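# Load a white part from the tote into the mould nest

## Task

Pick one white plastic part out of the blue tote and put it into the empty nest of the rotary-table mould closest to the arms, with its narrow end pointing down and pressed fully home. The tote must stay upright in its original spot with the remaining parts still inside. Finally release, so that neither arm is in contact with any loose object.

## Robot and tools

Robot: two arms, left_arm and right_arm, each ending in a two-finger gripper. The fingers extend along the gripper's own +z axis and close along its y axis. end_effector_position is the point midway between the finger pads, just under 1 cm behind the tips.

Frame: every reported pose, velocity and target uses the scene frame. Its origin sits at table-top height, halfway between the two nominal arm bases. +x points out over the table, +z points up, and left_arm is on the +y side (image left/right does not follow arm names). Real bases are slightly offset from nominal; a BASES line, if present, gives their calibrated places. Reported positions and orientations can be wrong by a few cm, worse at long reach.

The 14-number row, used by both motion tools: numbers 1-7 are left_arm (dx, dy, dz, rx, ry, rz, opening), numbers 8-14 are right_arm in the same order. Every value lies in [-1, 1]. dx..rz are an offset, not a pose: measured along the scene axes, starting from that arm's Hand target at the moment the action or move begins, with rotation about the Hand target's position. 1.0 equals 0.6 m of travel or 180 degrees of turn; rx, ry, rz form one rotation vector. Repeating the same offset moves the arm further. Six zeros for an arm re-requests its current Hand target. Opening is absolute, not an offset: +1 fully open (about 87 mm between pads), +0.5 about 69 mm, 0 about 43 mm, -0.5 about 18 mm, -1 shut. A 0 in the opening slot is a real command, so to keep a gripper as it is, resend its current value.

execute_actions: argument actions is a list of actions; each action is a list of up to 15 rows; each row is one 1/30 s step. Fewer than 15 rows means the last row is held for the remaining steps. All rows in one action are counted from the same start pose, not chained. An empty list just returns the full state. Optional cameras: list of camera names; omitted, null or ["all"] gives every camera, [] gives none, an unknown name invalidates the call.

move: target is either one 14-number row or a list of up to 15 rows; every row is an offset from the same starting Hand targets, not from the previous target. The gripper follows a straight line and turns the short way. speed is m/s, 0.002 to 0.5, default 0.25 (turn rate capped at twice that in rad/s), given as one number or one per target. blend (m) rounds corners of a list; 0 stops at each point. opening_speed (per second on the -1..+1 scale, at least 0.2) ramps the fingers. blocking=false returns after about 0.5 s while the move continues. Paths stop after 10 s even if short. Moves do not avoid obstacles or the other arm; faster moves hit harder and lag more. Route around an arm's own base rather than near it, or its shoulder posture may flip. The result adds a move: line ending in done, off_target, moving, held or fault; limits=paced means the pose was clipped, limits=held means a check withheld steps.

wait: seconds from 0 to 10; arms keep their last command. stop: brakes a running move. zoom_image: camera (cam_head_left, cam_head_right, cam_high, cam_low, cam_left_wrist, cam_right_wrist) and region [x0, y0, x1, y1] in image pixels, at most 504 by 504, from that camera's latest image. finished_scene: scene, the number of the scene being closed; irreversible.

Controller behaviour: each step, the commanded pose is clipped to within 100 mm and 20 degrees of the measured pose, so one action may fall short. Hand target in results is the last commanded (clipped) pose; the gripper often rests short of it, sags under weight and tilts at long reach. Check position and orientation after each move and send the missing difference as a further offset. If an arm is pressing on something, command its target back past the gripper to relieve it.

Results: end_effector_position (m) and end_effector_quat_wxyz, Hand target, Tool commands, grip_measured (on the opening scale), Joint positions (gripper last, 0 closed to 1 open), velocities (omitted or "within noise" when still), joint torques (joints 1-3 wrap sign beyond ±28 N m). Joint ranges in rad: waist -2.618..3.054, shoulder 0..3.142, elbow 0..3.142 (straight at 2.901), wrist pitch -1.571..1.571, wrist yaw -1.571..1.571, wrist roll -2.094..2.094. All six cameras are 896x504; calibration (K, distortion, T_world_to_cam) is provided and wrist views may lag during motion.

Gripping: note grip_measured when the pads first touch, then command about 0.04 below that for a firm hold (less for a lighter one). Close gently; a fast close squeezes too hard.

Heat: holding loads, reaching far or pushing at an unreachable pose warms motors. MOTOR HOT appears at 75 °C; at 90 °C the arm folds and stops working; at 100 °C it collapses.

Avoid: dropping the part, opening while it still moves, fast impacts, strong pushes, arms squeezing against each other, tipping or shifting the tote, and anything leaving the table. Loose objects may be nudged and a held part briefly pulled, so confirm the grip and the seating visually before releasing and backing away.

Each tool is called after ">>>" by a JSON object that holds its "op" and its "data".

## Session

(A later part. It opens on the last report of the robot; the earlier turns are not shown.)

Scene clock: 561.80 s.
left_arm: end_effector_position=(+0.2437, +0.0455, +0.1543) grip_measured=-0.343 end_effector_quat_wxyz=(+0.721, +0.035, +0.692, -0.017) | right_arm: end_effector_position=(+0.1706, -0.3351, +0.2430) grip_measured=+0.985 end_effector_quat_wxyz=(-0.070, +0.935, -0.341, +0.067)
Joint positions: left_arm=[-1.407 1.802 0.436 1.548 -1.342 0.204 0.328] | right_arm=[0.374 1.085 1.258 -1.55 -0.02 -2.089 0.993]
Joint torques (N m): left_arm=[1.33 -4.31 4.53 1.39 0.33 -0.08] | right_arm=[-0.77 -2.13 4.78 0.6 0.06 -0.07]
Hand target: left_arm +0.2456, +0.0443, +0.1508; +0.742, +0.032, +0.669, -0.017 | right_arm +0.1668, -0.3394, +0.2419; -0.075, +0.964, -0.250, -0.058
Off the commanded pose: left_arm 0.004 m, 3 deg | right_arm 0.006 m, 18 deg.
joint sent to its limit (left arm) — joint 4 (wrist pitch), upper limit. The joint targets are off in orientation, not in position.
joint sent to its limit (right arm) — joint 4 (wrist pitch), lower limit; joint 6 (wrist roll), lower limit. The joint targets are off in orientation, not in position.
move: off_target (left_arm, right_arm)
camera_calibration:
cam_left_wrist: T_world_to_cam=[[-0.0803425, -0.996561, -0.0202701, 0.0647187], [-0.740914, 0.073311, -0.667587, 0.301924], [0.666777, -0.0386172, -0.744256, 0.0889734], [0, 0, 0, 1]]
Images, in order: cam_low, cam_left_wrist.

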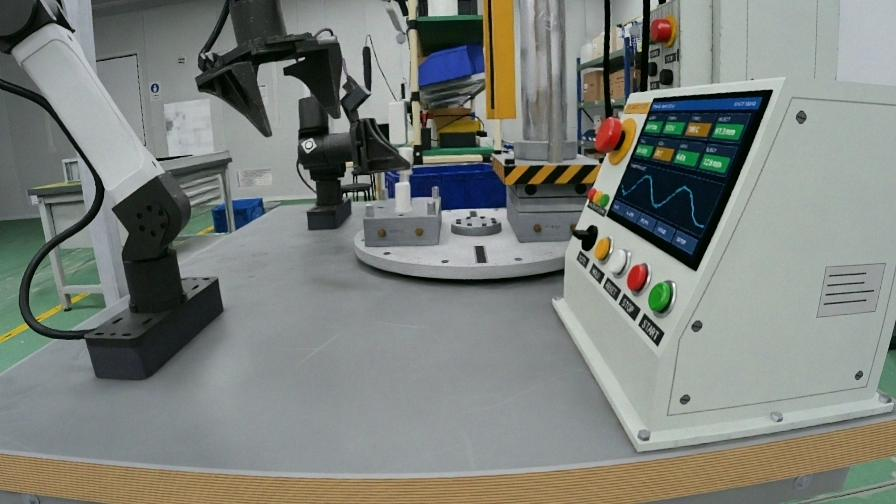

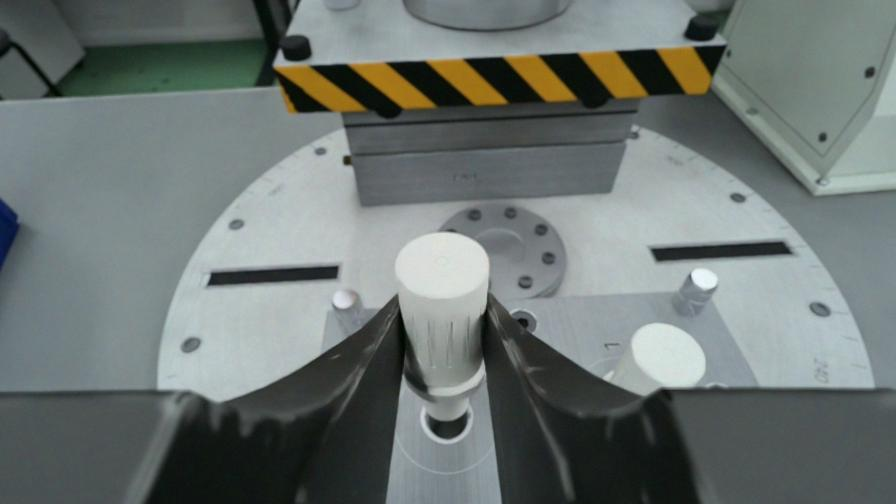

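>>> {"op": "move", "data": {"target": [0.002,0.0,-0.02,0,0,0,-0.45,0,0,0,0,0,0,1], "speed": 0.05, "cameras": ["cam_left_wrist","cam_low"]}}

>>> {"op": "zoom_image", "data": {"camera": "cam_left_wrist", "region": [350, 240, 540, 470]}}

>>> {"op": "zoom_image", "data": {"camera": "cam_low", "region": [350, 120, 470, 240]}}

Scene clock: 571.27 s.
left_arm: end_effector_position=(+0.2449, +0.0443, +0.1433) grip_measured=-0.343 end_effector_quat_wxyz=(+0.718, +0.033, +0.695, -0.018) | right_arm: end_effector_position=(+0.1706, -0.3351, +0.2430) grip_measured=+0.985 end_effector_quat_wxyz=(-0.070, +0.935, -0.341, +0.067)
Joint positions: left_arm=[-1.402 1.841 0.436 1.548 -1.34 0.162 0.328] | right_arm=[0.374 1.085 1.258 -1.55 -0.02 -2.089 0.993]
Joint torques (N m): left_arm=[1.39 -4.46 3.97 1.41 0.32 -0.05] | right_arm=[-0.69 -2.06 4.77 0.57 0.06 -0.09]
Hand target: left_arm +0.2468, +0.0443, +0.1388; +0.742, +0.033, +0.669, -0.017 | right_arm +0.1668, -0.3394, +0.2419; -0.075, +0.964, -0.250, -0.058
Off the commanded pose: left_arm 0.005 m, 4 deg | right_arm 0.006 m, 18 deg.
joint sent to its limit (left arm) — joint 4 (wrist pitch), upper limit. The joint targets are off in orientation, not in position.
joint sent to its limit (right arm) — joint 4 (wrist pitch), lower limit; joint 6 (wrist roll), lower limit. The joint targets are off in orientation, not in position.
move: off_target (left_arm, right_arm)
camera_calibration:
cam_left_wrist: T_world_to_cam=[[-0.0797097, -0.996672, -0.0170406, 0.0627657], [-0.746705, 0.0710258, -0.661352, 0.296184], [0.660362, -0.0399919, -0.749882, 0.0823457], [0, 0, 0, 1]]
Images, in order: cam_low, cam_left_wrist.

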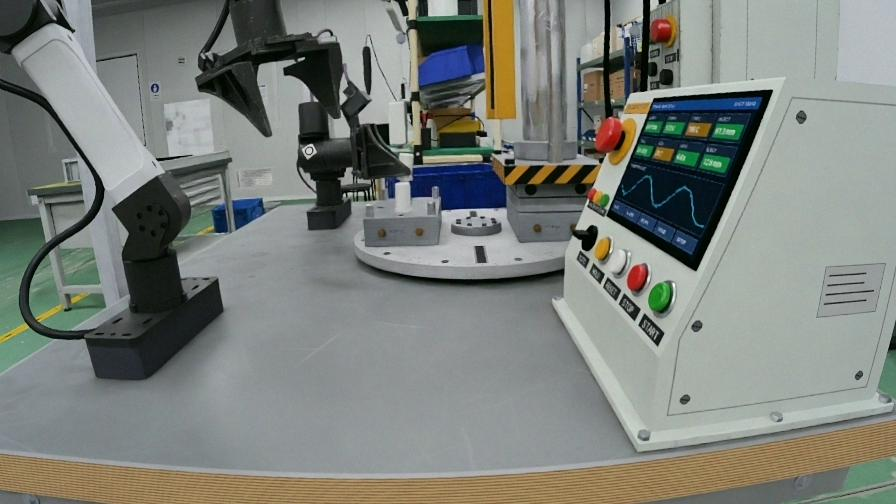

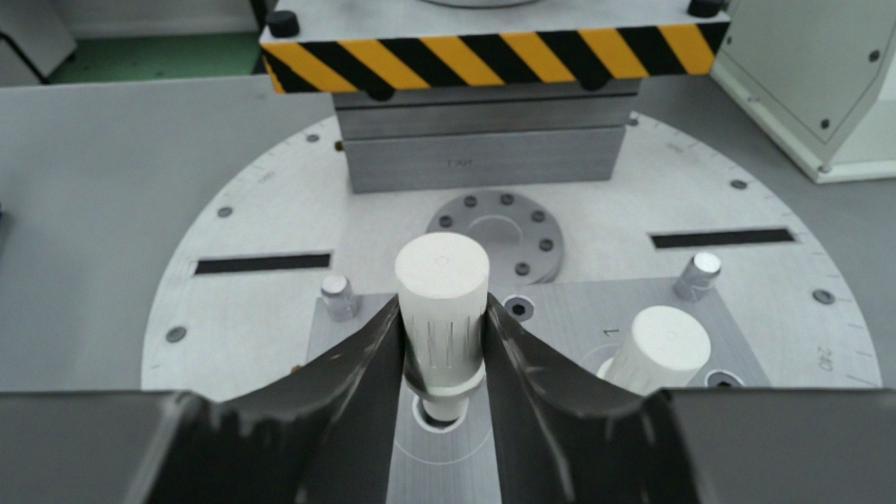

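Scaled by 2.191 from the camera's 896x504 image, which has a finer 1280x720 frame.

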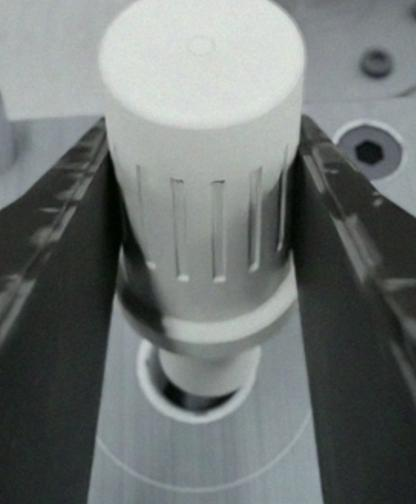

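Scaled by 4.200 from the camera's 896x504 image, which has a finer 1280x720 frame.

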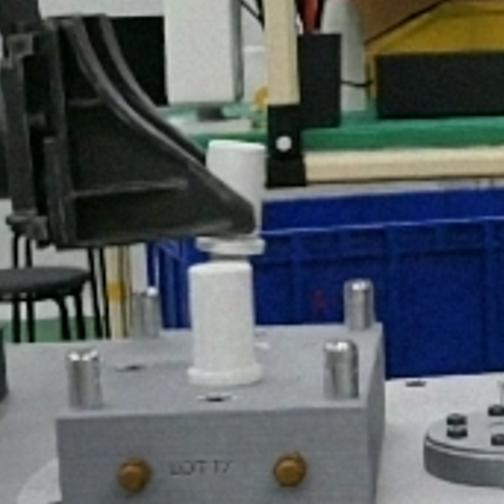

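>>> {"op": "move", "data": {"target": [0.0,0.0045,-0.008,0,0,0,-0.45,0,0,0,0,0,0,1], "speed": 0.05, "cameras": ["cam_left_wrist","cam_low"]}}

>>> {"op": "zoom_image", "data": {"camera": "cam_left_wrist", "region": [350, 240, 540, 470]}}

Scene clock: 586.57 s.
left_arm: end_effector_position=(+0.2445, +0.0453, +0.1393) grip_measured=-0.343 end_effector_quat_wxyz=(+0.717, +0.033, +0.696, -0.020) | right_arm: end_effector_position=(+0.1706, -0.3351, +0.2430) grip_measured=+0.985 end_effector_quat_wxyz=(-0.070, +0.935, -0.341, +0.067)
Joint positions: left_arm=[-1.402 1.85 0.428 1.548 -1.338 0.142 0.328] | right_arm=[0.374 1.085 1.258 -1.55 -0.02 -2.089 0.993]
Joint torques (N m): left_arm=[1.51 -4.45 3.48 1.42 0.31 -0.07] | right_arm=[-0.68 -1.96 4.71 0.57 0.08 -0.09]
Hand target: left_arm +0.2468, +0.0470, +0.1340; +0.742, +0.033, +0.669, -0.017 | right_arm +0.1668, -0.3394, +0.2419; -0.075, +0.964, -0.250, -0.058
Off the commanded pose: left_arm 0.006 m, 4 deg | right_arm 0.006 m, 18 deg.
joint sent to its limit (left arm) — joint 4 (wrist pitch), upper limit. The joint targets are off in orientation, not in position.
joint sent to its limit (right arm) — joint 4 (wrist pitch), lower limit; joint 6 (wrist roll), lower limit. The joint targets are off in orientation, not in position.
move: off_target (left_arm, right_arm)
camera_calibration:
cam_left_wrist: T_world_to_cam=[[-0.0814935, -0.996586, -0.0132057, 0.0636412], [-0.749071, 0.069983, -0.658783, 0.293478], [0.657458, -0.0437945, -0.752217, 0.0809082], [0, 0, 0, 1]]
Images, in order: cam_low, cam_left_wrist.

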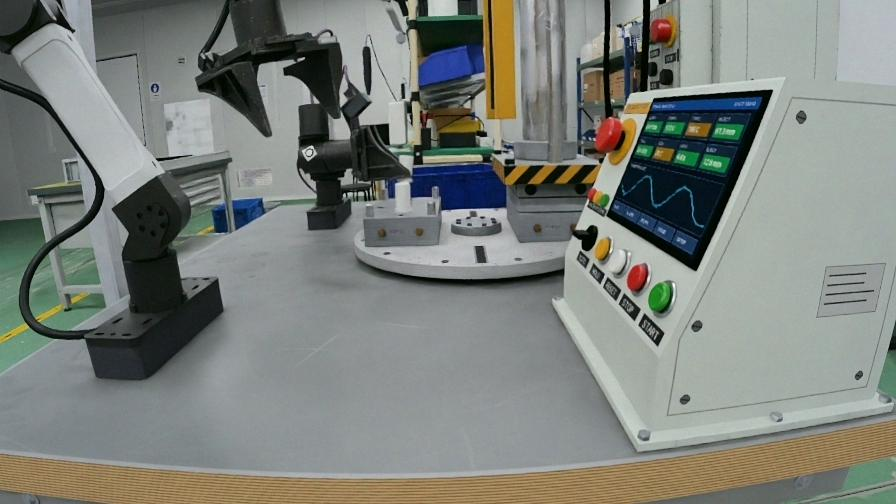

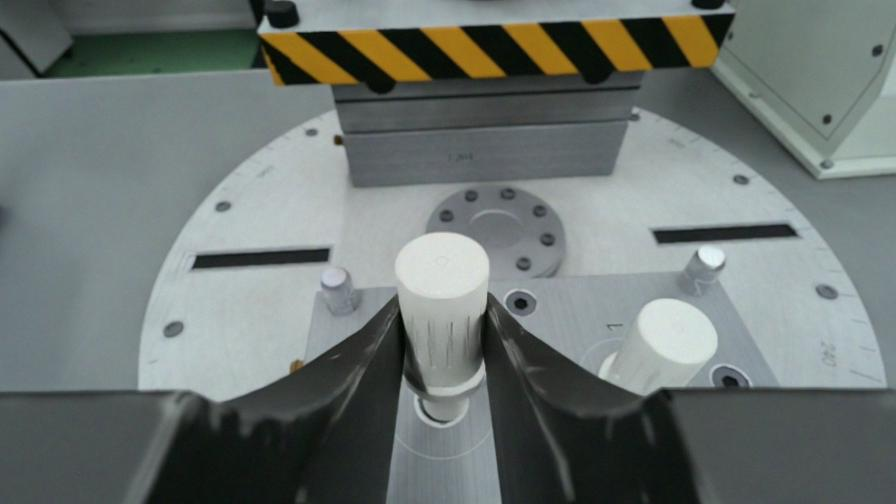

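Scaled by 2.191 from the camera's 896x504 image, which has a finer 1280x720 frame.

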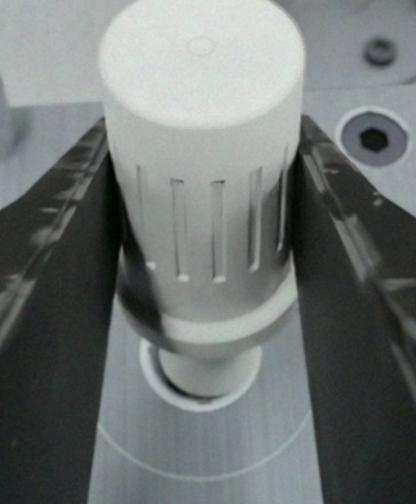

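>>> {"op": "move", "data": {"target": [0.0,0.006,0,-0.006,0,0,-0.45,0,0,0,0,0,0,1], "speed": 0.05, "cameras": ["cam_left_wrist","cam_low"]}}

>>> {"op": "zoom_image", "data": {"camera": "cam_left_wrist", "region": [350, 240, 540, 470]}}

Scene clock: 593.30 s.
left_arm: end_effector_position=(+0.2451, +0.0493, +0.1362) grip_measured=-0.343 end_effector_quat_wxyz=(+0.716, +0.028, +0.697, -0.021) | right_arm: end_effector_position=(+0.1706, -0.3351, +0.2430) grip_measured=+0.985 end_effector_quat_wxyz=(-0.070, +0.935, -0.341, +0.067)
Joint positions: left_arm=[-1.397 1.85 0.413 1.548 -1.338 0.12 0.328] | right_arm=[0.374 1.085 1.258 -1.55 -0.02 -2.089 0.993]
Joint torques (N m): left_arm=[1.39 -5.23 3.4 1.44 0.3 -0.11] | right_arm=[-0.66 -2.1 4.68 0.54 0.08 -0.1]
Hand target: left_arm +0.2468, +0.0505, +0.1340; +0.742, +0.026, +0.669, -0.024 | right_arm +0.1668, -0.3394, +0.2419; -0.075, +0.964, -0.250, -0.058
Off the commanded pose: left_arm 0.003 m, 4 deg | right_arm 0.006 m, 18 deg.
joint sent to its limit (left arm) — joint 4 (wrist pitch), upper limit. The joint targets are off in orientation, not in position.
joint sent to its limit (right arm) — joint 4 (wrist pitch), lower limit; joint 6 (wrist roll), lower limit. The joint targets are off in orientation, not in position.
move: off_target (left_arm, right_arm)
camera_calibration:
cam_left_wrist: T_world_to_cam=[[-0.0772093, -0.997003, -0.00478421, 0.0654403], [-0.751985, 0.0613841, -0.656316, 0.292448], [0.654643, -0.0470761, -0.754471, 0.0794847], [0, 0, 0, 1]]
Images, in order: cam_low, cam_left_wrist.

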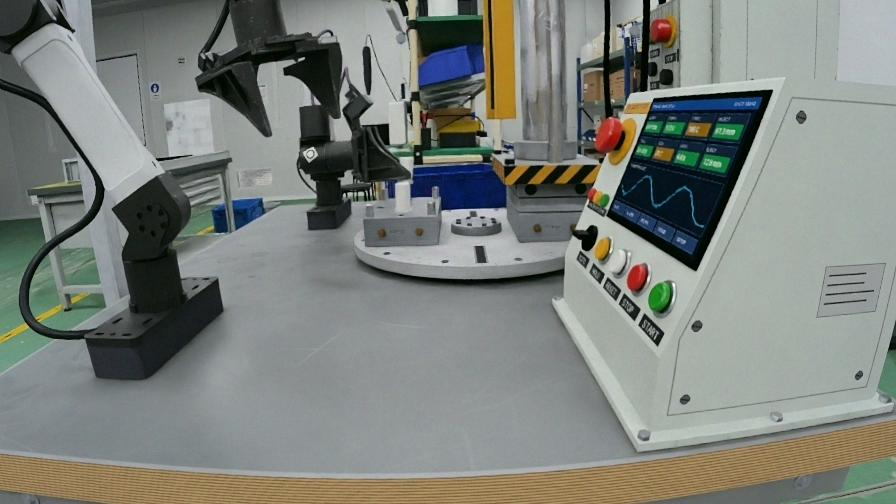

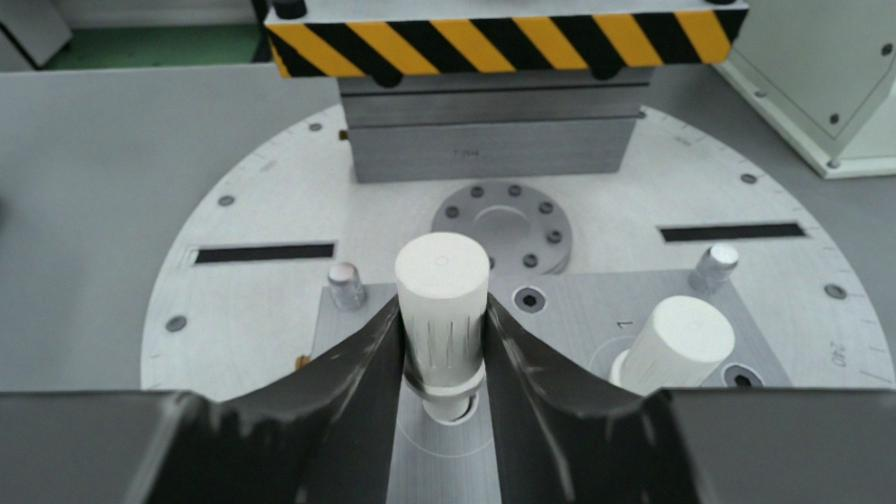

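Scaled by 2.191 from the camera's 896x504 image, which has a finer 1280x720 frame.

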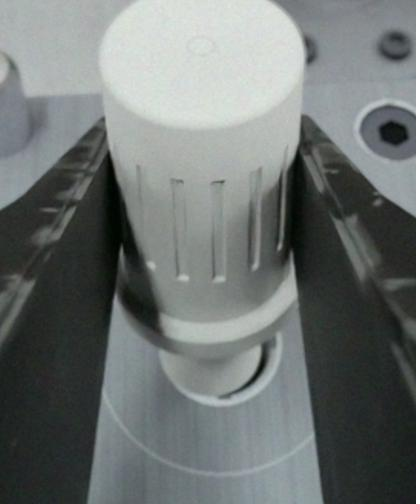

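>>> {"op": "move", "data": {"target": [[0.0,0,0.006,0,0,0,-0.45,0,0,0,0,0,0,1],[0.0,-0.0035,0.006,0,0,0,-0.45,0,0,0,0,0,0,1]], "speed": 0.04, "cameras": ["cam_left_wrist"]}}

>>> {"op": "zoom_image", "data": {"camera": "cam_left_wrist", "region": [350, 240, 540, 470]}}

Scene clock: 600.37 s.
left_arm: end_effector_position=(+0.2451, +0.0493, +0.1362) grip_measured=-0.343 end_effector_quat_wxyz=(+0.716, +0.028, +0.697, -0.021) | right_arm: end_effector_position=(+0.1706, -0.3351, +0.2430) grip_measured=+0.985 end_effector_quat_wxyz=(-0.070, +0.935, -0.341, +0.067)
Joint positions: left_arm=[-1.397 1.85 0.413 1.548 -1.338 0.119 0.328] | right_arm=[0.374 1.085 1.258 -1.55 -0.02 -2.089 0.993]
Joint torques (N m): left_arm=[1.25 -5.67 4.33 1.43 0.29 0.06] | right_arm=[-0.77 -2.11 4.78 0.55 0.06 -0.09]
Hand target: left_arm +0.2468, +0.0484, +0.1376; +0.742, +0.026, +0.669, -0.024 | right_arm +0.1668, -0.3394, +0.2419; -0.075, +0.964, -0.250, -0.058
Off the commanded pose: left_arm 0.002 m, 4 deg | right_arm 0.006 m, 18 deg.
joint sent to its limit (left arm) — joint 4 (wrist pitch), upper limit. The joint targets are off in orientation, not in position.
joint sent to its limit (right arm) — joint 4 (wrist pitch), lower limit; joint 6 (wrist roll), lower limit. The joint targets are off in orientation, not in position.
move: off_target (left_arm, right_arm)
camera_calibration:
cam_left_wrist: T_world_to_cam=[[-0.077229, -0.997005, -0.00402154, 0.0653096], [-0.752018, 0.0608994, -0.656323, 0.292481], [0.654602, -0.0476629, -0.754469, 0.0795232], [0, 0, 0, 1]]
Images, in order: cam_left_wrist.

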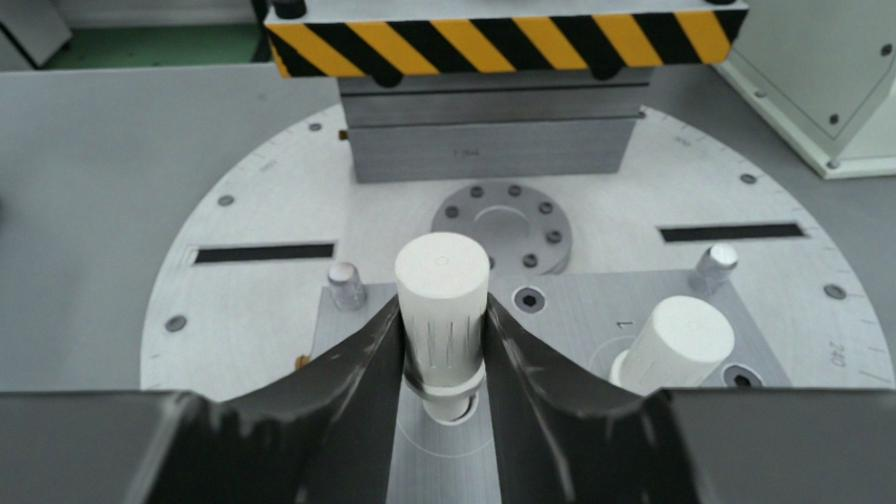

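Scaled by 2.191 from the camera's 896x504 image, which has a finer 1280x720 frame.

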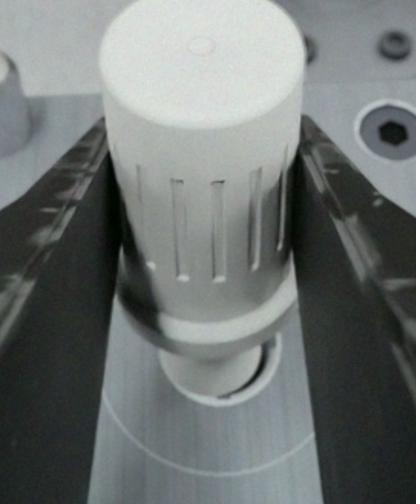

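>>> {"op": "move", "data": {"target": [[0.0,0,0.01,0,0,0,-0.45,0,0,0,0,0,0,1],[0.0,-0.0055,0.01,0,0,0,-0.45,0,0,0,0,0,0,1]], "speed": 0.04, "cameras": ["cam_left_wrist"]}}

>>> {"op": "zoom_image", "data": {"camera": "cam_left_wrist", "region": [350, 240, 540, 470]}}

Scene clock: 606.17 s.
left_arm: end_effector_position=(+0.2452, +0.0502, +0.1363) grip_measured=-0.343 end_effector_quat_wxyz=(+0.716, +0.035, +0.697, -0.014) | right_arm: end_effector_position=(+0.1706, -0.3351, +0.2430) grip_measured=+0.985 end_effector_quat_wxyz=(-0.070, +0.935, -0.341, +0.067)
Joint positions: left_arm=[-1.397 1.85 0.413 1.548 -1.338 0.14 0.328] | right_arm=[0.374 1.085 1.258 -1.55 -0.02 -2.089 0.993]
Joint torques (N m): left_arm=[0.99 -6.48 5.76 1.44 0.26 0.07] | right_arm=[-0.7 -2.06 4.82 0.58 0.04 -0.09]
Hand target: left_arm +0.2468, +0.0451, +0.1436; +0.742, +0.025, +0.669, -0.024 | right_arm +0.1668, -0.3394, +0.2419; -0.075, +0.964, -0.250, -0.058
Off the commanded pose: left_arm 0.009 m, 5 deg | right_arm 0.006 m, 18 deg.
joint sent to its limit (left arm) — joint 4 (wrist pitch), upper limit. The joint targets are off in orientation, not in position.
joint sent to its limit (right arm) — joint 4 (wrist pitch), lower limit; joint 6 (wrist roll), lower limit. The joint targets are off in orientation, not in position.
move: off_target (left_arm, right_arm)
camera_calibration:
cam_left_wrist: T_world_to_cam=[[-0.0766617, -0.996734, -0.0253739, 0.0689558], [-0.751079, 0.0744674, -0.655999, 0.29153], [0.655746, -0.0312322, -0.754335, 0.0784161], [0, 0, 0, 1]]
Images, in order: cam_left_wrist.

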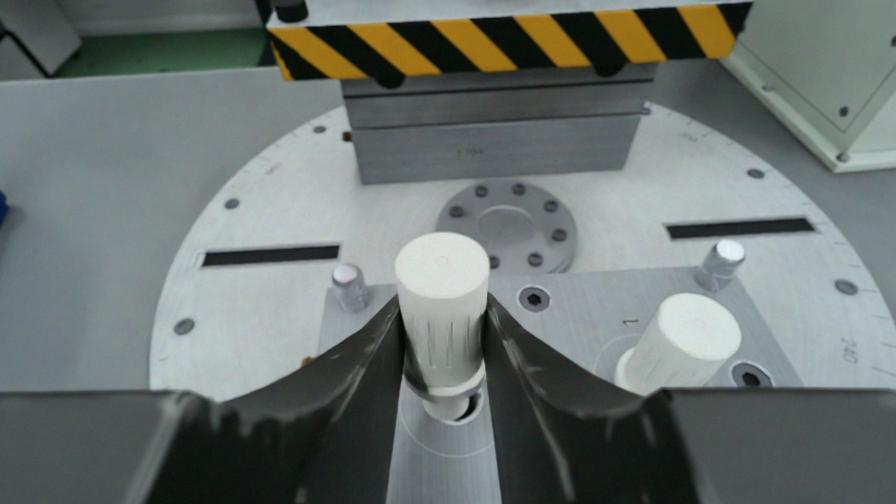

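Scaled by 2.191 from the camera's 896x504 image, which has a finer 1280x720 frame.

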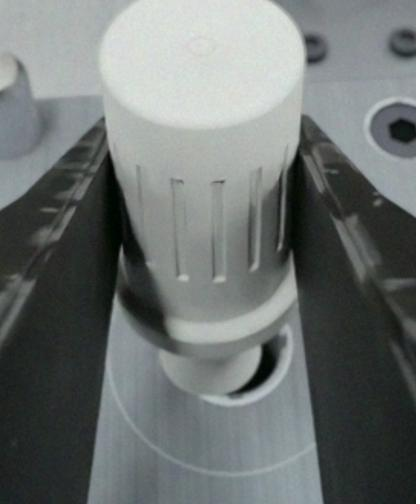

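>>> {"op": "move", "data": {"target": [[0.0,0.004,0.025,0,0,0,-0.45,0,0,0,0,0,0,1],[0.0,0.0045,-0.016,0,0,0,-0.45,0,0,0,0,0,0,1]], "speed": 0.05, "cameras": ["cam_left_wrist"]}}

>>> {"op": "zoom_image", "data": {"camera": "cam_left_wrist", "region": [350, 240, 540, 470]}}

Scene clock: 613.77 s.
left_arm: end_effector_position=(+0.2451, +0.0493, +0.1372) grip_measured=-0.343 end_effector_quat_wxyz=(+0.716, +0.028, +0.697, -0.022) | right_arm: end_effector_position=(+0.1706, -0.3351, +0.2430) grip_measured=+0.985 end_effector_quat_wxyz=(-0.070, +0.935, -0.341, +0.067)
Joint positions: left_arm=[-1.397 1.846 0.413 1.549 -1.338 0.122 0.328] | right_arm=[0.374 1.085 1.258 -1.55 -0.02 -2.089 0.993]
Joint torques (N m): left_arm=[1.22 -4.44 4.37 1.42 0.28 -0.09] | right_arm=[-0.7 -2.06 4.83 0.59 0.06 -0.06]
Hand target: left_arm +0.2468, +0.0478, +0.1341; +0.742, +0.025, +0.669, -0.024 | right_arm +0.1668, -0.3394, +0.2419; -0.075, +0.964, -0.250, -0.058
Off the commanded pose: left_arm 0.004 m, 4 deg | right_arm 0.006 m, 18 deg.
joint sent to its limit (left arm) — joint 4 (wrist pitch), upper limit. The joint targets are off in orientation, not in position.
joint sent to its limit (right arm) — joint 4 (wrist pitch), lower limit; joint 6 (wrist roll), lower limit. The joint targets are off in orientation, not in position.
move: off_target (left_arm, right_arm)
camera_calibration:
cam_left_wrist: T_world_to_cam=[[-0.0778918, -0.996955, -0.00376752, 0.0653993], [-0.751362, 0.0611867, -0.657048, 0.293042], [0.655277, -0.0483479, -0.75384, 0.0800138], [0, 0, 0, 1]]
Images, in order: cam_left_wrist.

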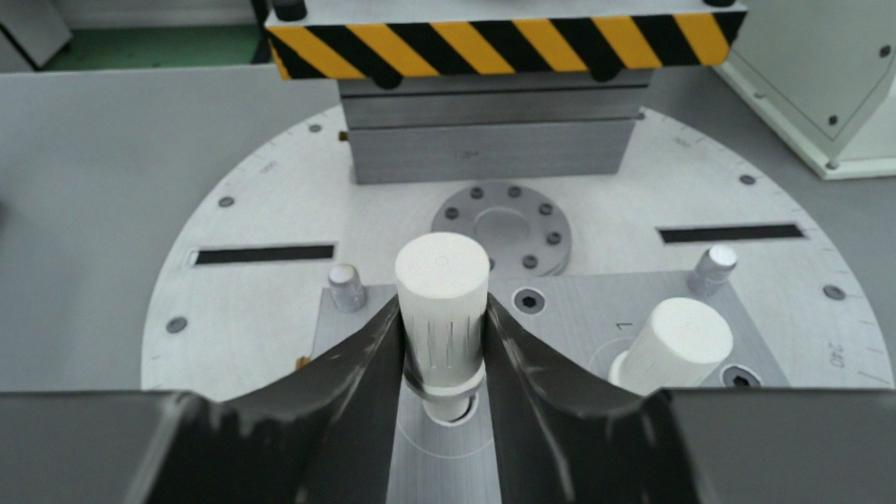

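Scaled by 2.191 from the camera's 896x504 image, which has a finer 1280x720 frame.

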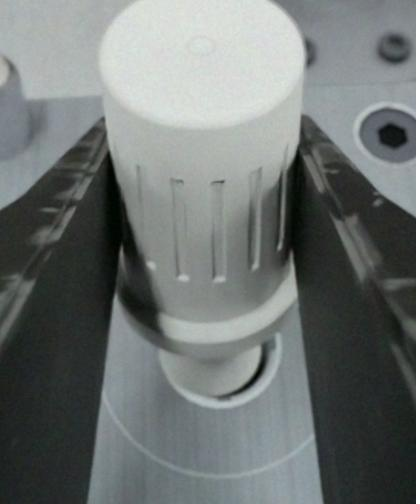

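>>> {"op": "move", "data": {"target": [[0.0,-0.004,0.02,0,0,0,-0.45,0,0,0,0,0,0,1],[0.0,-0.0045,0.0,0,0,0,-0.45,0,0,0,0,0,0,1]], "speed": 0.05, "cameras": ["cam_left_wrist"]}}

>>> {"op": "zoom_image", "data": {"camera": "cam_left_wrist", "region": [350, 240, 540, 470]}}

Scene clock: 620.87 s.
left_arm: end_effector_position=(+0.2451, +0.0494, +0.1352) grip_measured=-0.343 end_effector_quat_wxyz=(+0.716, +0.031, +0.698, -0.018) | right_arm: end_effector_position=(+0.1706, -0.3351, +0.2430) grip_measured=+0.985 end_effector_quat_wxyz=(-0.070, +0.935, -0.341, +0.067)
Joint positions: left_arm=[-1.397 1.854 0.413 1.549 -1.338 0.125 0.328] | right_arm=[0.374 1.085 1.258 -1.55 -0.02 -2.089 0.993]
Joint torques (N m): left_arm=[1.09 -4.42 5.38 1.42 0.26 -0.06] | right_arm=[-0.79 -2.03 4.77 0.57 0.08 -0.08]
Hand target: left_arm +0.2468, +0.0451, +0.1340; +0.742, +0.025, +0.669, -0.024 | right_arm +0.1668, -0.3394, +0.2419; -0.075, +0.964, -0.250, -0.058
Off the commanded pose: left_arm 0.005 m, 5 deg | right_arm 0.006 m, 18 deg.
joint sent to its limit (left arm) — joint 4 (wrist pitch), upper limit. The joint targets are off in orientation, not in position.
joint sent to its limit (right arm) — joint 4 (wrist pitch), lower limit; joint 6 (wrist roll), lower limit. The joint targets are off in orientation, not in position.
move: off_target (left_arm, right_arm)
camera_calibration:
cam_left_wrist: T_world_to_cam=[[-0.0778309, -0.99688, -0.0131076, 0.0668065], [-0.751966, 0.0673316, -0.655754, 0.291403], [0.654591, -0.0411814, -0.754861, 0.0784886], [0, 0, 0, 1]]
Images, in order: cam_left_wrist.

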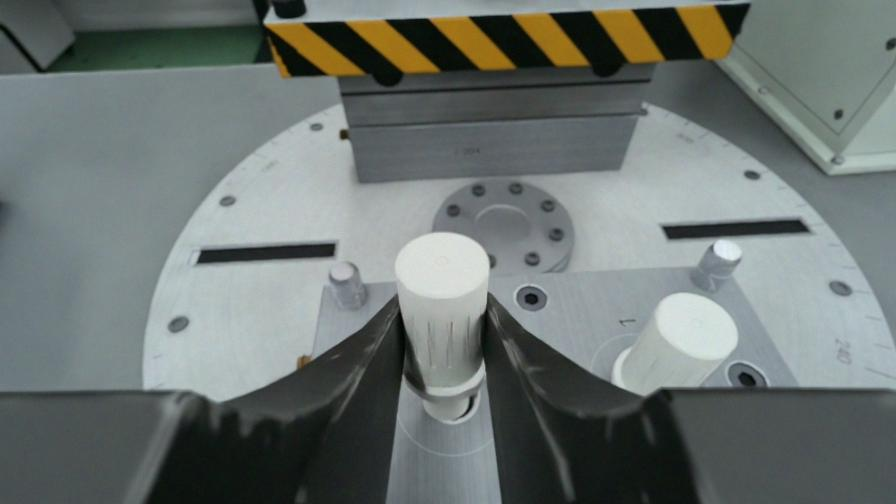

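Scaled by 2.191 from the camera's 896x504 image, which has a finer 1280x720 frame.

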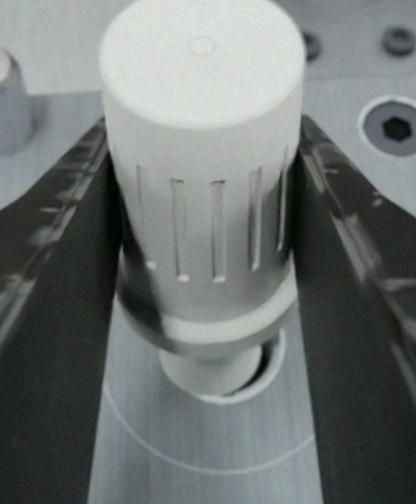

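>>> {"op": "move", "data": {"target": [[0.0,-0.018,0.035,0,0,0,-0.45,0,0,0,0,0,0,1],[0.0,0.005,0.02,0,0,0,-0.45,0,0,0,0,0,0,1],[0.0,0.005,0.0,0,0,0,-0.45,0,0,0,0,0,0,1]], "speed": 0.06, "cameras": ["cam_left_wrist"]}}

>>> {"op": "zoom_image", "data": {"camera": "cam_left_wrist", "region": [350, 240, 540, 470]}}

Scene clock: 630.93 s.
left_arm: end_effector_position=(+0.2455, +0.0468, +0.1371) grip_measured=-0.343 end_effector_quat_wxyz=(+0.716, +0.027, +0.697, -0.023) | right_arm: end_effector_position=(+0.1706, -0.3351, +0.2430) grip_measured=+0.985 end_effector_quat_wxyz=(-0.070, +0.935, -0.341, +0.067)
Joint positions: left_arm=[-1.397 1.854 0.422 1.549 -1.337 0.122 0.328] | right_arm=[0.374 1.085 1.258 -1.55 -0.02 -2.089 0.993]
Joint torques (N m): left_arm=[1.25 -5.11 3.44 1.42 0.28 -0.08] | right_arm=[-0.7 -1.98 4.86 0.56 0.08 -0.1]
Hand target: left_arm +0.2468, +0.0481, +0.1341; +0.742, +0.025, +0.669, -0.024 | right_arm +0.1668, -0.3394, +0.2419; -0.075, +0.964, -0.250, -0.058
Off the commanded pose: left_arm 0.004 m, 4 deg | right_arm 0.006 m, 18 deg.
joint sent to its limit (left arm) — joint 4 (wrist pitch), upper limit. The joint targets are off in orientation, not in position.
joint sent to its limit (right arm) — joint 4 (wrist pitch), lower limit; joint 6 (wrist roll), lower limit. The joint targets are off in orientation, not in position.
move: off_target (left_arm, right_arm)
camera_calibration:
cam_left_wrist: T_world_to_cam=[[-0.0786564, -0.996901, -0.00118375, 0.0627968], [-0.751034, 0.060038, -0.657528, 0.293462], [0.655562, -0.0508298, -0.753429, 0.0795857], [0, 0, 0, 1]]
Images, in order: cam_left_wrist.

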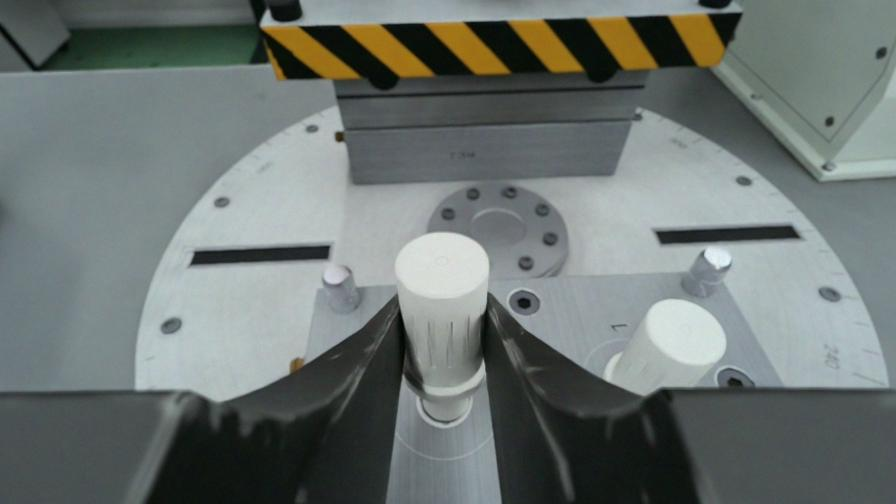

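Scaled by 2.191 from the camera's 896x504 image, which has a finer 1280x720 frame.

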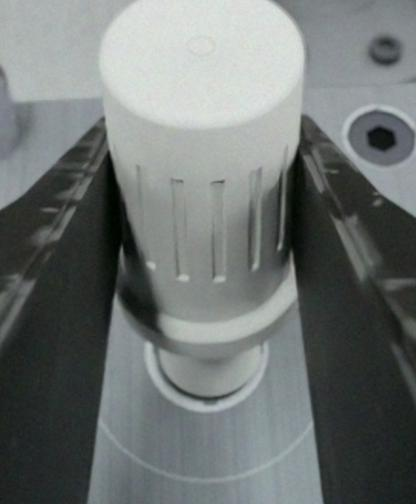

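>>> {"op": "move", "data": {"target": [0.0,0,-0.015,0,0,0,-0.45,0,0,0,0,0,0,1], "speed": 0.04, "cameras": ["cam_left_wrist"]}}

>>> {"op": "zoom_image", "data": {"camera": "cam_left_wrist", "region": [350, 240, 540, 470]}}

Scene clock: 639.50 s.
left_arm: end_effector_position=(+0.2454, +0.0458, +0.1310) grip_measured=-0.343 end_effector_quat_wxyz=(+0.714, +0.024, +0.699, -0.026) | right_arm: end_effector_position=(+0.1706, -0.3351, +0.2430) grip_measured=+0.985 end_effector_quat_wxyz=(-0.070, +0.935, -0.341, +0.067)
Joint positions: left_arm=[-1.397 1.875 0.422 1.549 -1.337 0.091 0.328] | right_arm=[0.374 1.085 1.258 -1.55 -0.02 -2.089 0.993]
Joint torques (N m): left_arm=[1.29 -4.52 3.17 1.43 0.24 -0.07] | right_arm=[-0.61 -1.99 4.86 0.56 0.07 -0.1]
Hand target: left_arm +0.2468, +0.0481, +0.1251; +0.742, +0.025, +0.669, -0.024 | right_arm +0.1668, -0.3394, +0.2419; -0.075, +0.964, -0.250, -0.058
Off the commanded pose: left_arm 0.007 m, 5 deg | right_arm 0.006 m, 18 deg.
joint sent to its limit (left arm) — joint 4 (wrist pitch), upper limit. The joint targets are off in orientation, not in position.
joint sent to its limit (right arm) — joint 4 (wrist pitch), lower limit; joint 6 (wrist roll), lower limit. The joint targets are off in orientation, not in position.
move: off_target (left_arm, right_arm)
camera_calibration:
cam_left_wrist: T_world_to_cam=[[-0.0793954, -0.996806, 0.0085862, 0.0606543], [-0.754722, 0.054482, -0.653778, 0.290065], [0.651222, -0.0583872, -0.756638, 0.0768391], [0, 0, 0, 1]]
Images, in order: cam_left_wrist.

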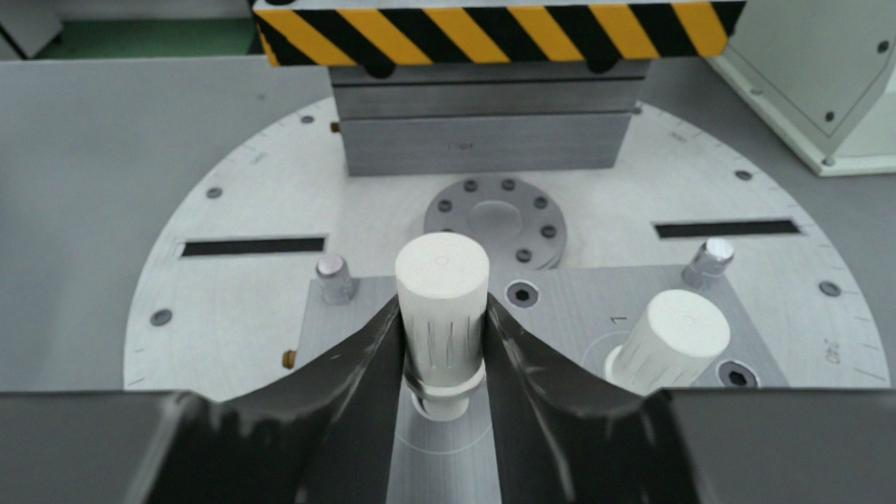

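Scaled by 2.191 from the camera's 896x504 image, which has a finer 1280x720 frame.

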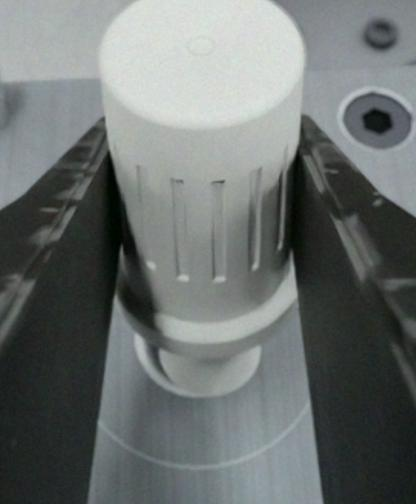

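>>> {"op": "move", "data": {"target": [[0.004,0.006,0.02,0,0,0,-0.45,0,0,0,0,0,0,1],[0.004,0.006,0.004,0,0,0,-0.45,0,0,0,0,0,0,1]], "speed": 0.05, "cameras": ["cam_left_wrist"]}}

>>> {"op": "zoom_image", "data": {"camera": "cam_left_wrist", "region": [350, 240, 540, 470]}}

Scene clock: 649.30 s.
left_arm: end_effector_position=(+0.2475, +0.0506, +0.1285) grip_measured=-0.343 end_effector_quat_wxyz=(+0.714, +0.029, +0.700, -0.019) | right_arm: end_effector_position=(+0.1706, -0.3351, +0.2430) grip_measured=+0.985 end_effector_quat_wxyz=(-0.070, +0.935, -0.341, +0.067)
Joint positions: left_arm=[-1.387 1.875 0.409 1.549 -1.331 0.095 0.328] | right_arm=[0.374 1.085 1.258 -1.55 -0.02 -2.089 0.993]
Joint torques (N m): left_arm=[1.4 -5.67 3.29 1.43 0.29 -0.07] | right_arm=[-0.64 -2 4.75 0.57 0.06 -0.09]
Hand target: left_arm +0.2492, +0.0518, +0.1275; +0.742, +0.025, +0.669, -0.024 | right_arm +0.1668, -0.3394, +0.2419; -0.075, +0.964, -0.250, -0.058
Off the commanded pose: left_arm 0.002 m, 5 deg | right_arm 0.006 m, 18 deg.
joint sent to its limit (left arm) — joint 4 (wrist pitch), upper limit. The joint targets are off in orientation, not in position.
joint sent to its limit (right arm) — joint 4 (wrist pitch), lower limit; joint 6 (wrist roll), lower limit. The joint targets are off in orientation, not in position.
move: off_target (left_arm, right_arm)
camera_calibration:
cam_left_wrist: T_world_to_cam=[[-0.0747212, -0.99717, -0.00831936, 0.0667248], [-0.755879, 0.0620781, -0.651762, 0.289414], [0.650433, -0.042412, -0.758378, 0.0734253], [0, 0, 0, 1]]
Images, in order: cam_left_wrist.

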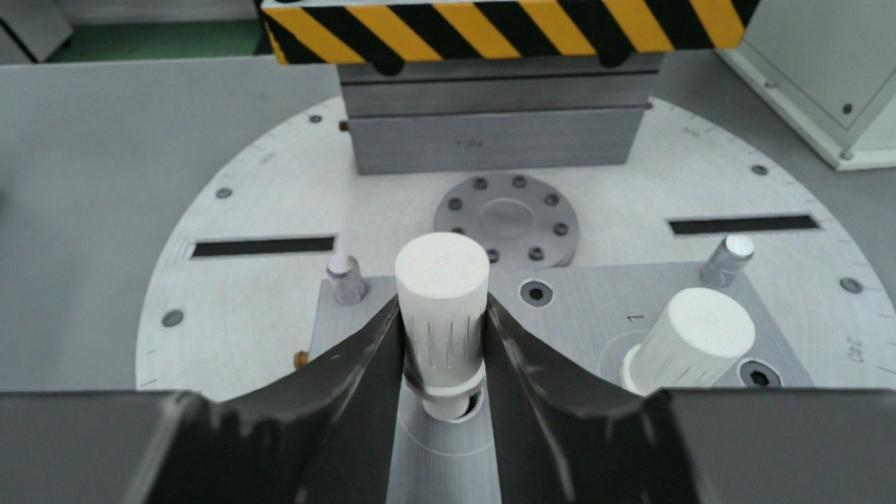

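Scaled by 2.191 from the camera's 896x504 image, which has a finer 1280x720 frame.

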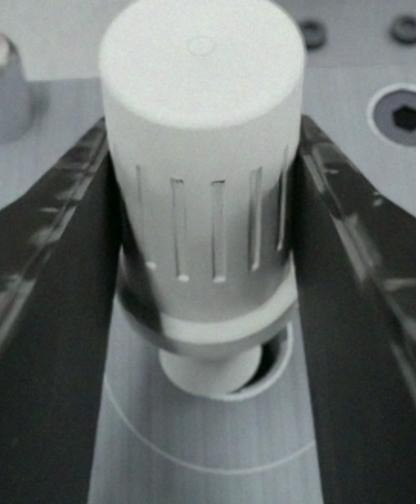

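>>> {"op": "move", "data": {"target": [[0.0,-0.025,0.035,0,0,0,-0.45,0,0,0,0,0,0,1],[0.0,-0.004,0.02,0,0,0,-0.45,0,0,0,0,0,0,1],[0.0,-0.004,0.003,0,0,0,-0.45,0,0,0,0,0,0,1]], "speed": 0.06, "cameras": ["cam_left_wrist"]}}

>>> {"op": "zoom_image", "data": {"camera": "cam_left_wrist", "region": [350, 240, 540, 470]}}

Scene clock: 661.23 s.
left_arm: end_effector_position=(+0.2480, +0.0483, +0.1313) grip_measured=-0.343 end_effector_quat_wxyz=(+0.715, +0.028, +0.698, -0.020) | right_arm: end_effector_position=(+0.1706, -0.3351, +0.2430) grip_measured=+0.985 end_effector_quat_wxyz=(-0.070, +0.935, -0.341, +0.067)
Joint positions: left_arm=[-1.387 1.872 0.418 1.549 -1.33 0.104 0.328] | right_arm=[0.374 1.085 1.258 -1.55 -0.02 -2.089 0.993]
Joint torques (N m): left_arm=[1.21 -5.41 3.36 1.43 0.27 -0.11] | right_arm=[-0.76 -2.06 4.82 0.56 0.06 -0.09]
Hand target: left_arm +0.2492, +0.0494, +0.1292; +0.742, +0.025, +0.669, -0.024 | right_arm +0.1668, -0.3394, +0.2419; -0.075, +0.964, -0.250, -0.058
Off the commanded pose: left_arm 0.003 m, 5 deg | right_arm 0.006 m, 18 deg.
joint sent to its limit (left arm) — joint 4 (wrist pitch), upper limit. The joint targets are off in orientation, not in position.
joint sent to its limit (right arm) — joint 4 (wrist pitch), lower limit; joint 6 (wrist roll), lower limit. The joint targets are off in orientation, not in position.
move: off_target (left_arm, right_arm)
camera_calibration:
cam_left_wrist: T_world_to_cam=[[-0.0756538, -0.997122, -0.00490874, 0.0642595], [-0.753965, 0.0604251, -0.65413, 0.291654], [0.652544, -0.0457864, -0.756366, 0.0745611], [0, 0, 0, 1]]
Images, in order: cam_left_wrist.

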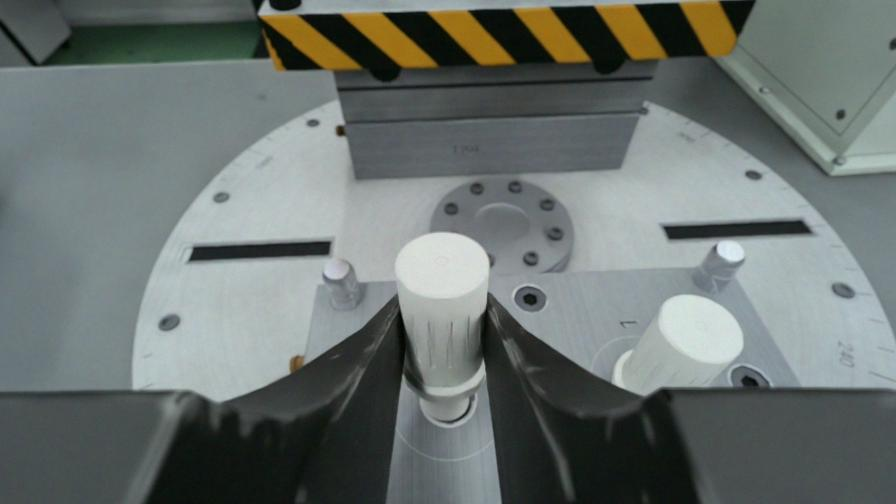

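Scaled by 2.191 from the camera's 896x504 image, which has a finer 1280x720 frame.

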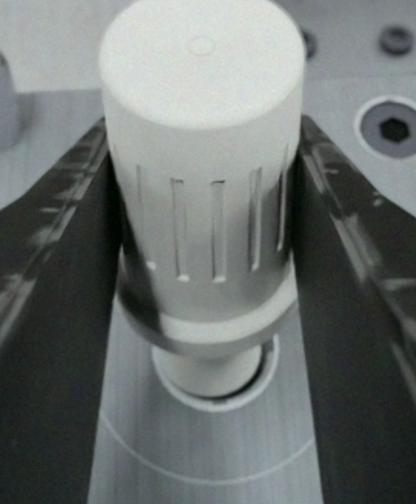

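>>> {"op": "move", "data": {"target": [0.0,0,-0.013,0,0,0,-0.45,0,0,0,0,0,0,1], "speed": 0.04, "cameras": ["cam_left_wrist"]}}

>>> {"op": "zoom_image", "data": {"camera": "cam_left_wrist", "region": [350, 240, 540, 470]}}

Scene clock: 668.40 s.
left_arm: end_effector_position=(+0.2478, +0.0474, +0.1272) grip_measured=-0.343 end_effector_quat_wxyz=(+0.713, +0.023, +0.700, -0.025) | right_arm: end_effector_position=(+0.1706, -0.3351, +0.2430) grip_measured=+0.985 end_effector_quat_wxyz=(-0.070, +0.935, -0.341, +0.067)
Joint positions: left_arm=[-1.387 1.887 0.418 1.549 -1.33 0.077 0.328] | right_arm=[0.374 1.085 1.258 -1.55 -0.02 -2.089 0.993]
Joint torques (N m): left_arm=[1.29 -4.51 3.17 1.44 0.25 -0.06] | right_arm=[-0.73 -2.04 4.72 0.58 0.06 -0.1]
Hand target: left_arm +0.2492, +0.0494, +0.1214; +0.742, +0.025, +0.669, -0.024 | right_arm +0.1668, -0.3394, +0.2419; -0.075, +0.964, -0.250, -0.058
Off the commanded pose: left_arm 0.006 m, 5 deg | right_arm 0.006 m, 18 deg.
joint sent to its limit (left arm) — joint 4 (wrist pitch), upper limit. The joint targets are off in orientation, not in position.
joint sent to its limit (right arm) — joint 4 (wrist pitch), lower limit; joint 6 (wrist roll), lower limit. The joint targets are off in orientation, not in position.
move: off_target (left_arm, right_arm)
camera_calibration:
cam_left_wrist: T_world_to_cam=[[-0.0762068, -0.997062, 0.00773354, 0.0618902], [-0.756738, 0.0527846, -0.651584, 0.289666], [0.649262, -0.0555074, -0.758537, 0.0730526], [0, 0, 0, 1]]
Images, in order: cam_left_wrist.

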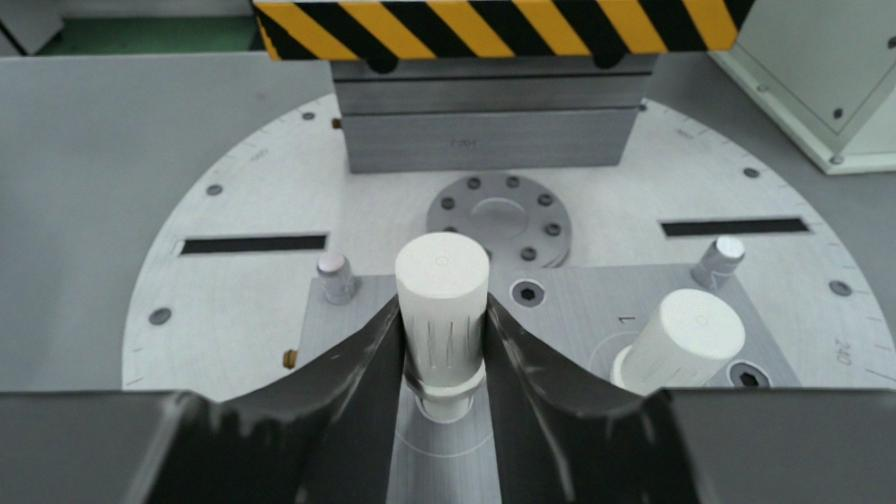

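Scaled by 2.191 from the camera's 896x504 image, which has a finer 1280x720 frame.

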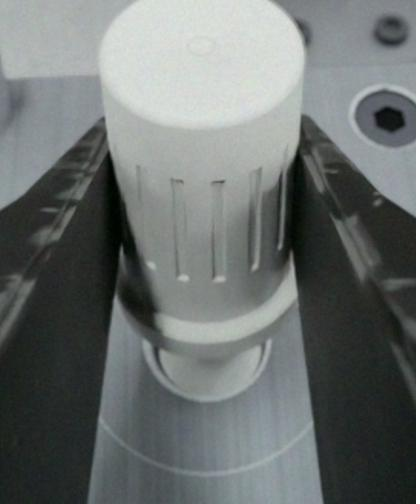

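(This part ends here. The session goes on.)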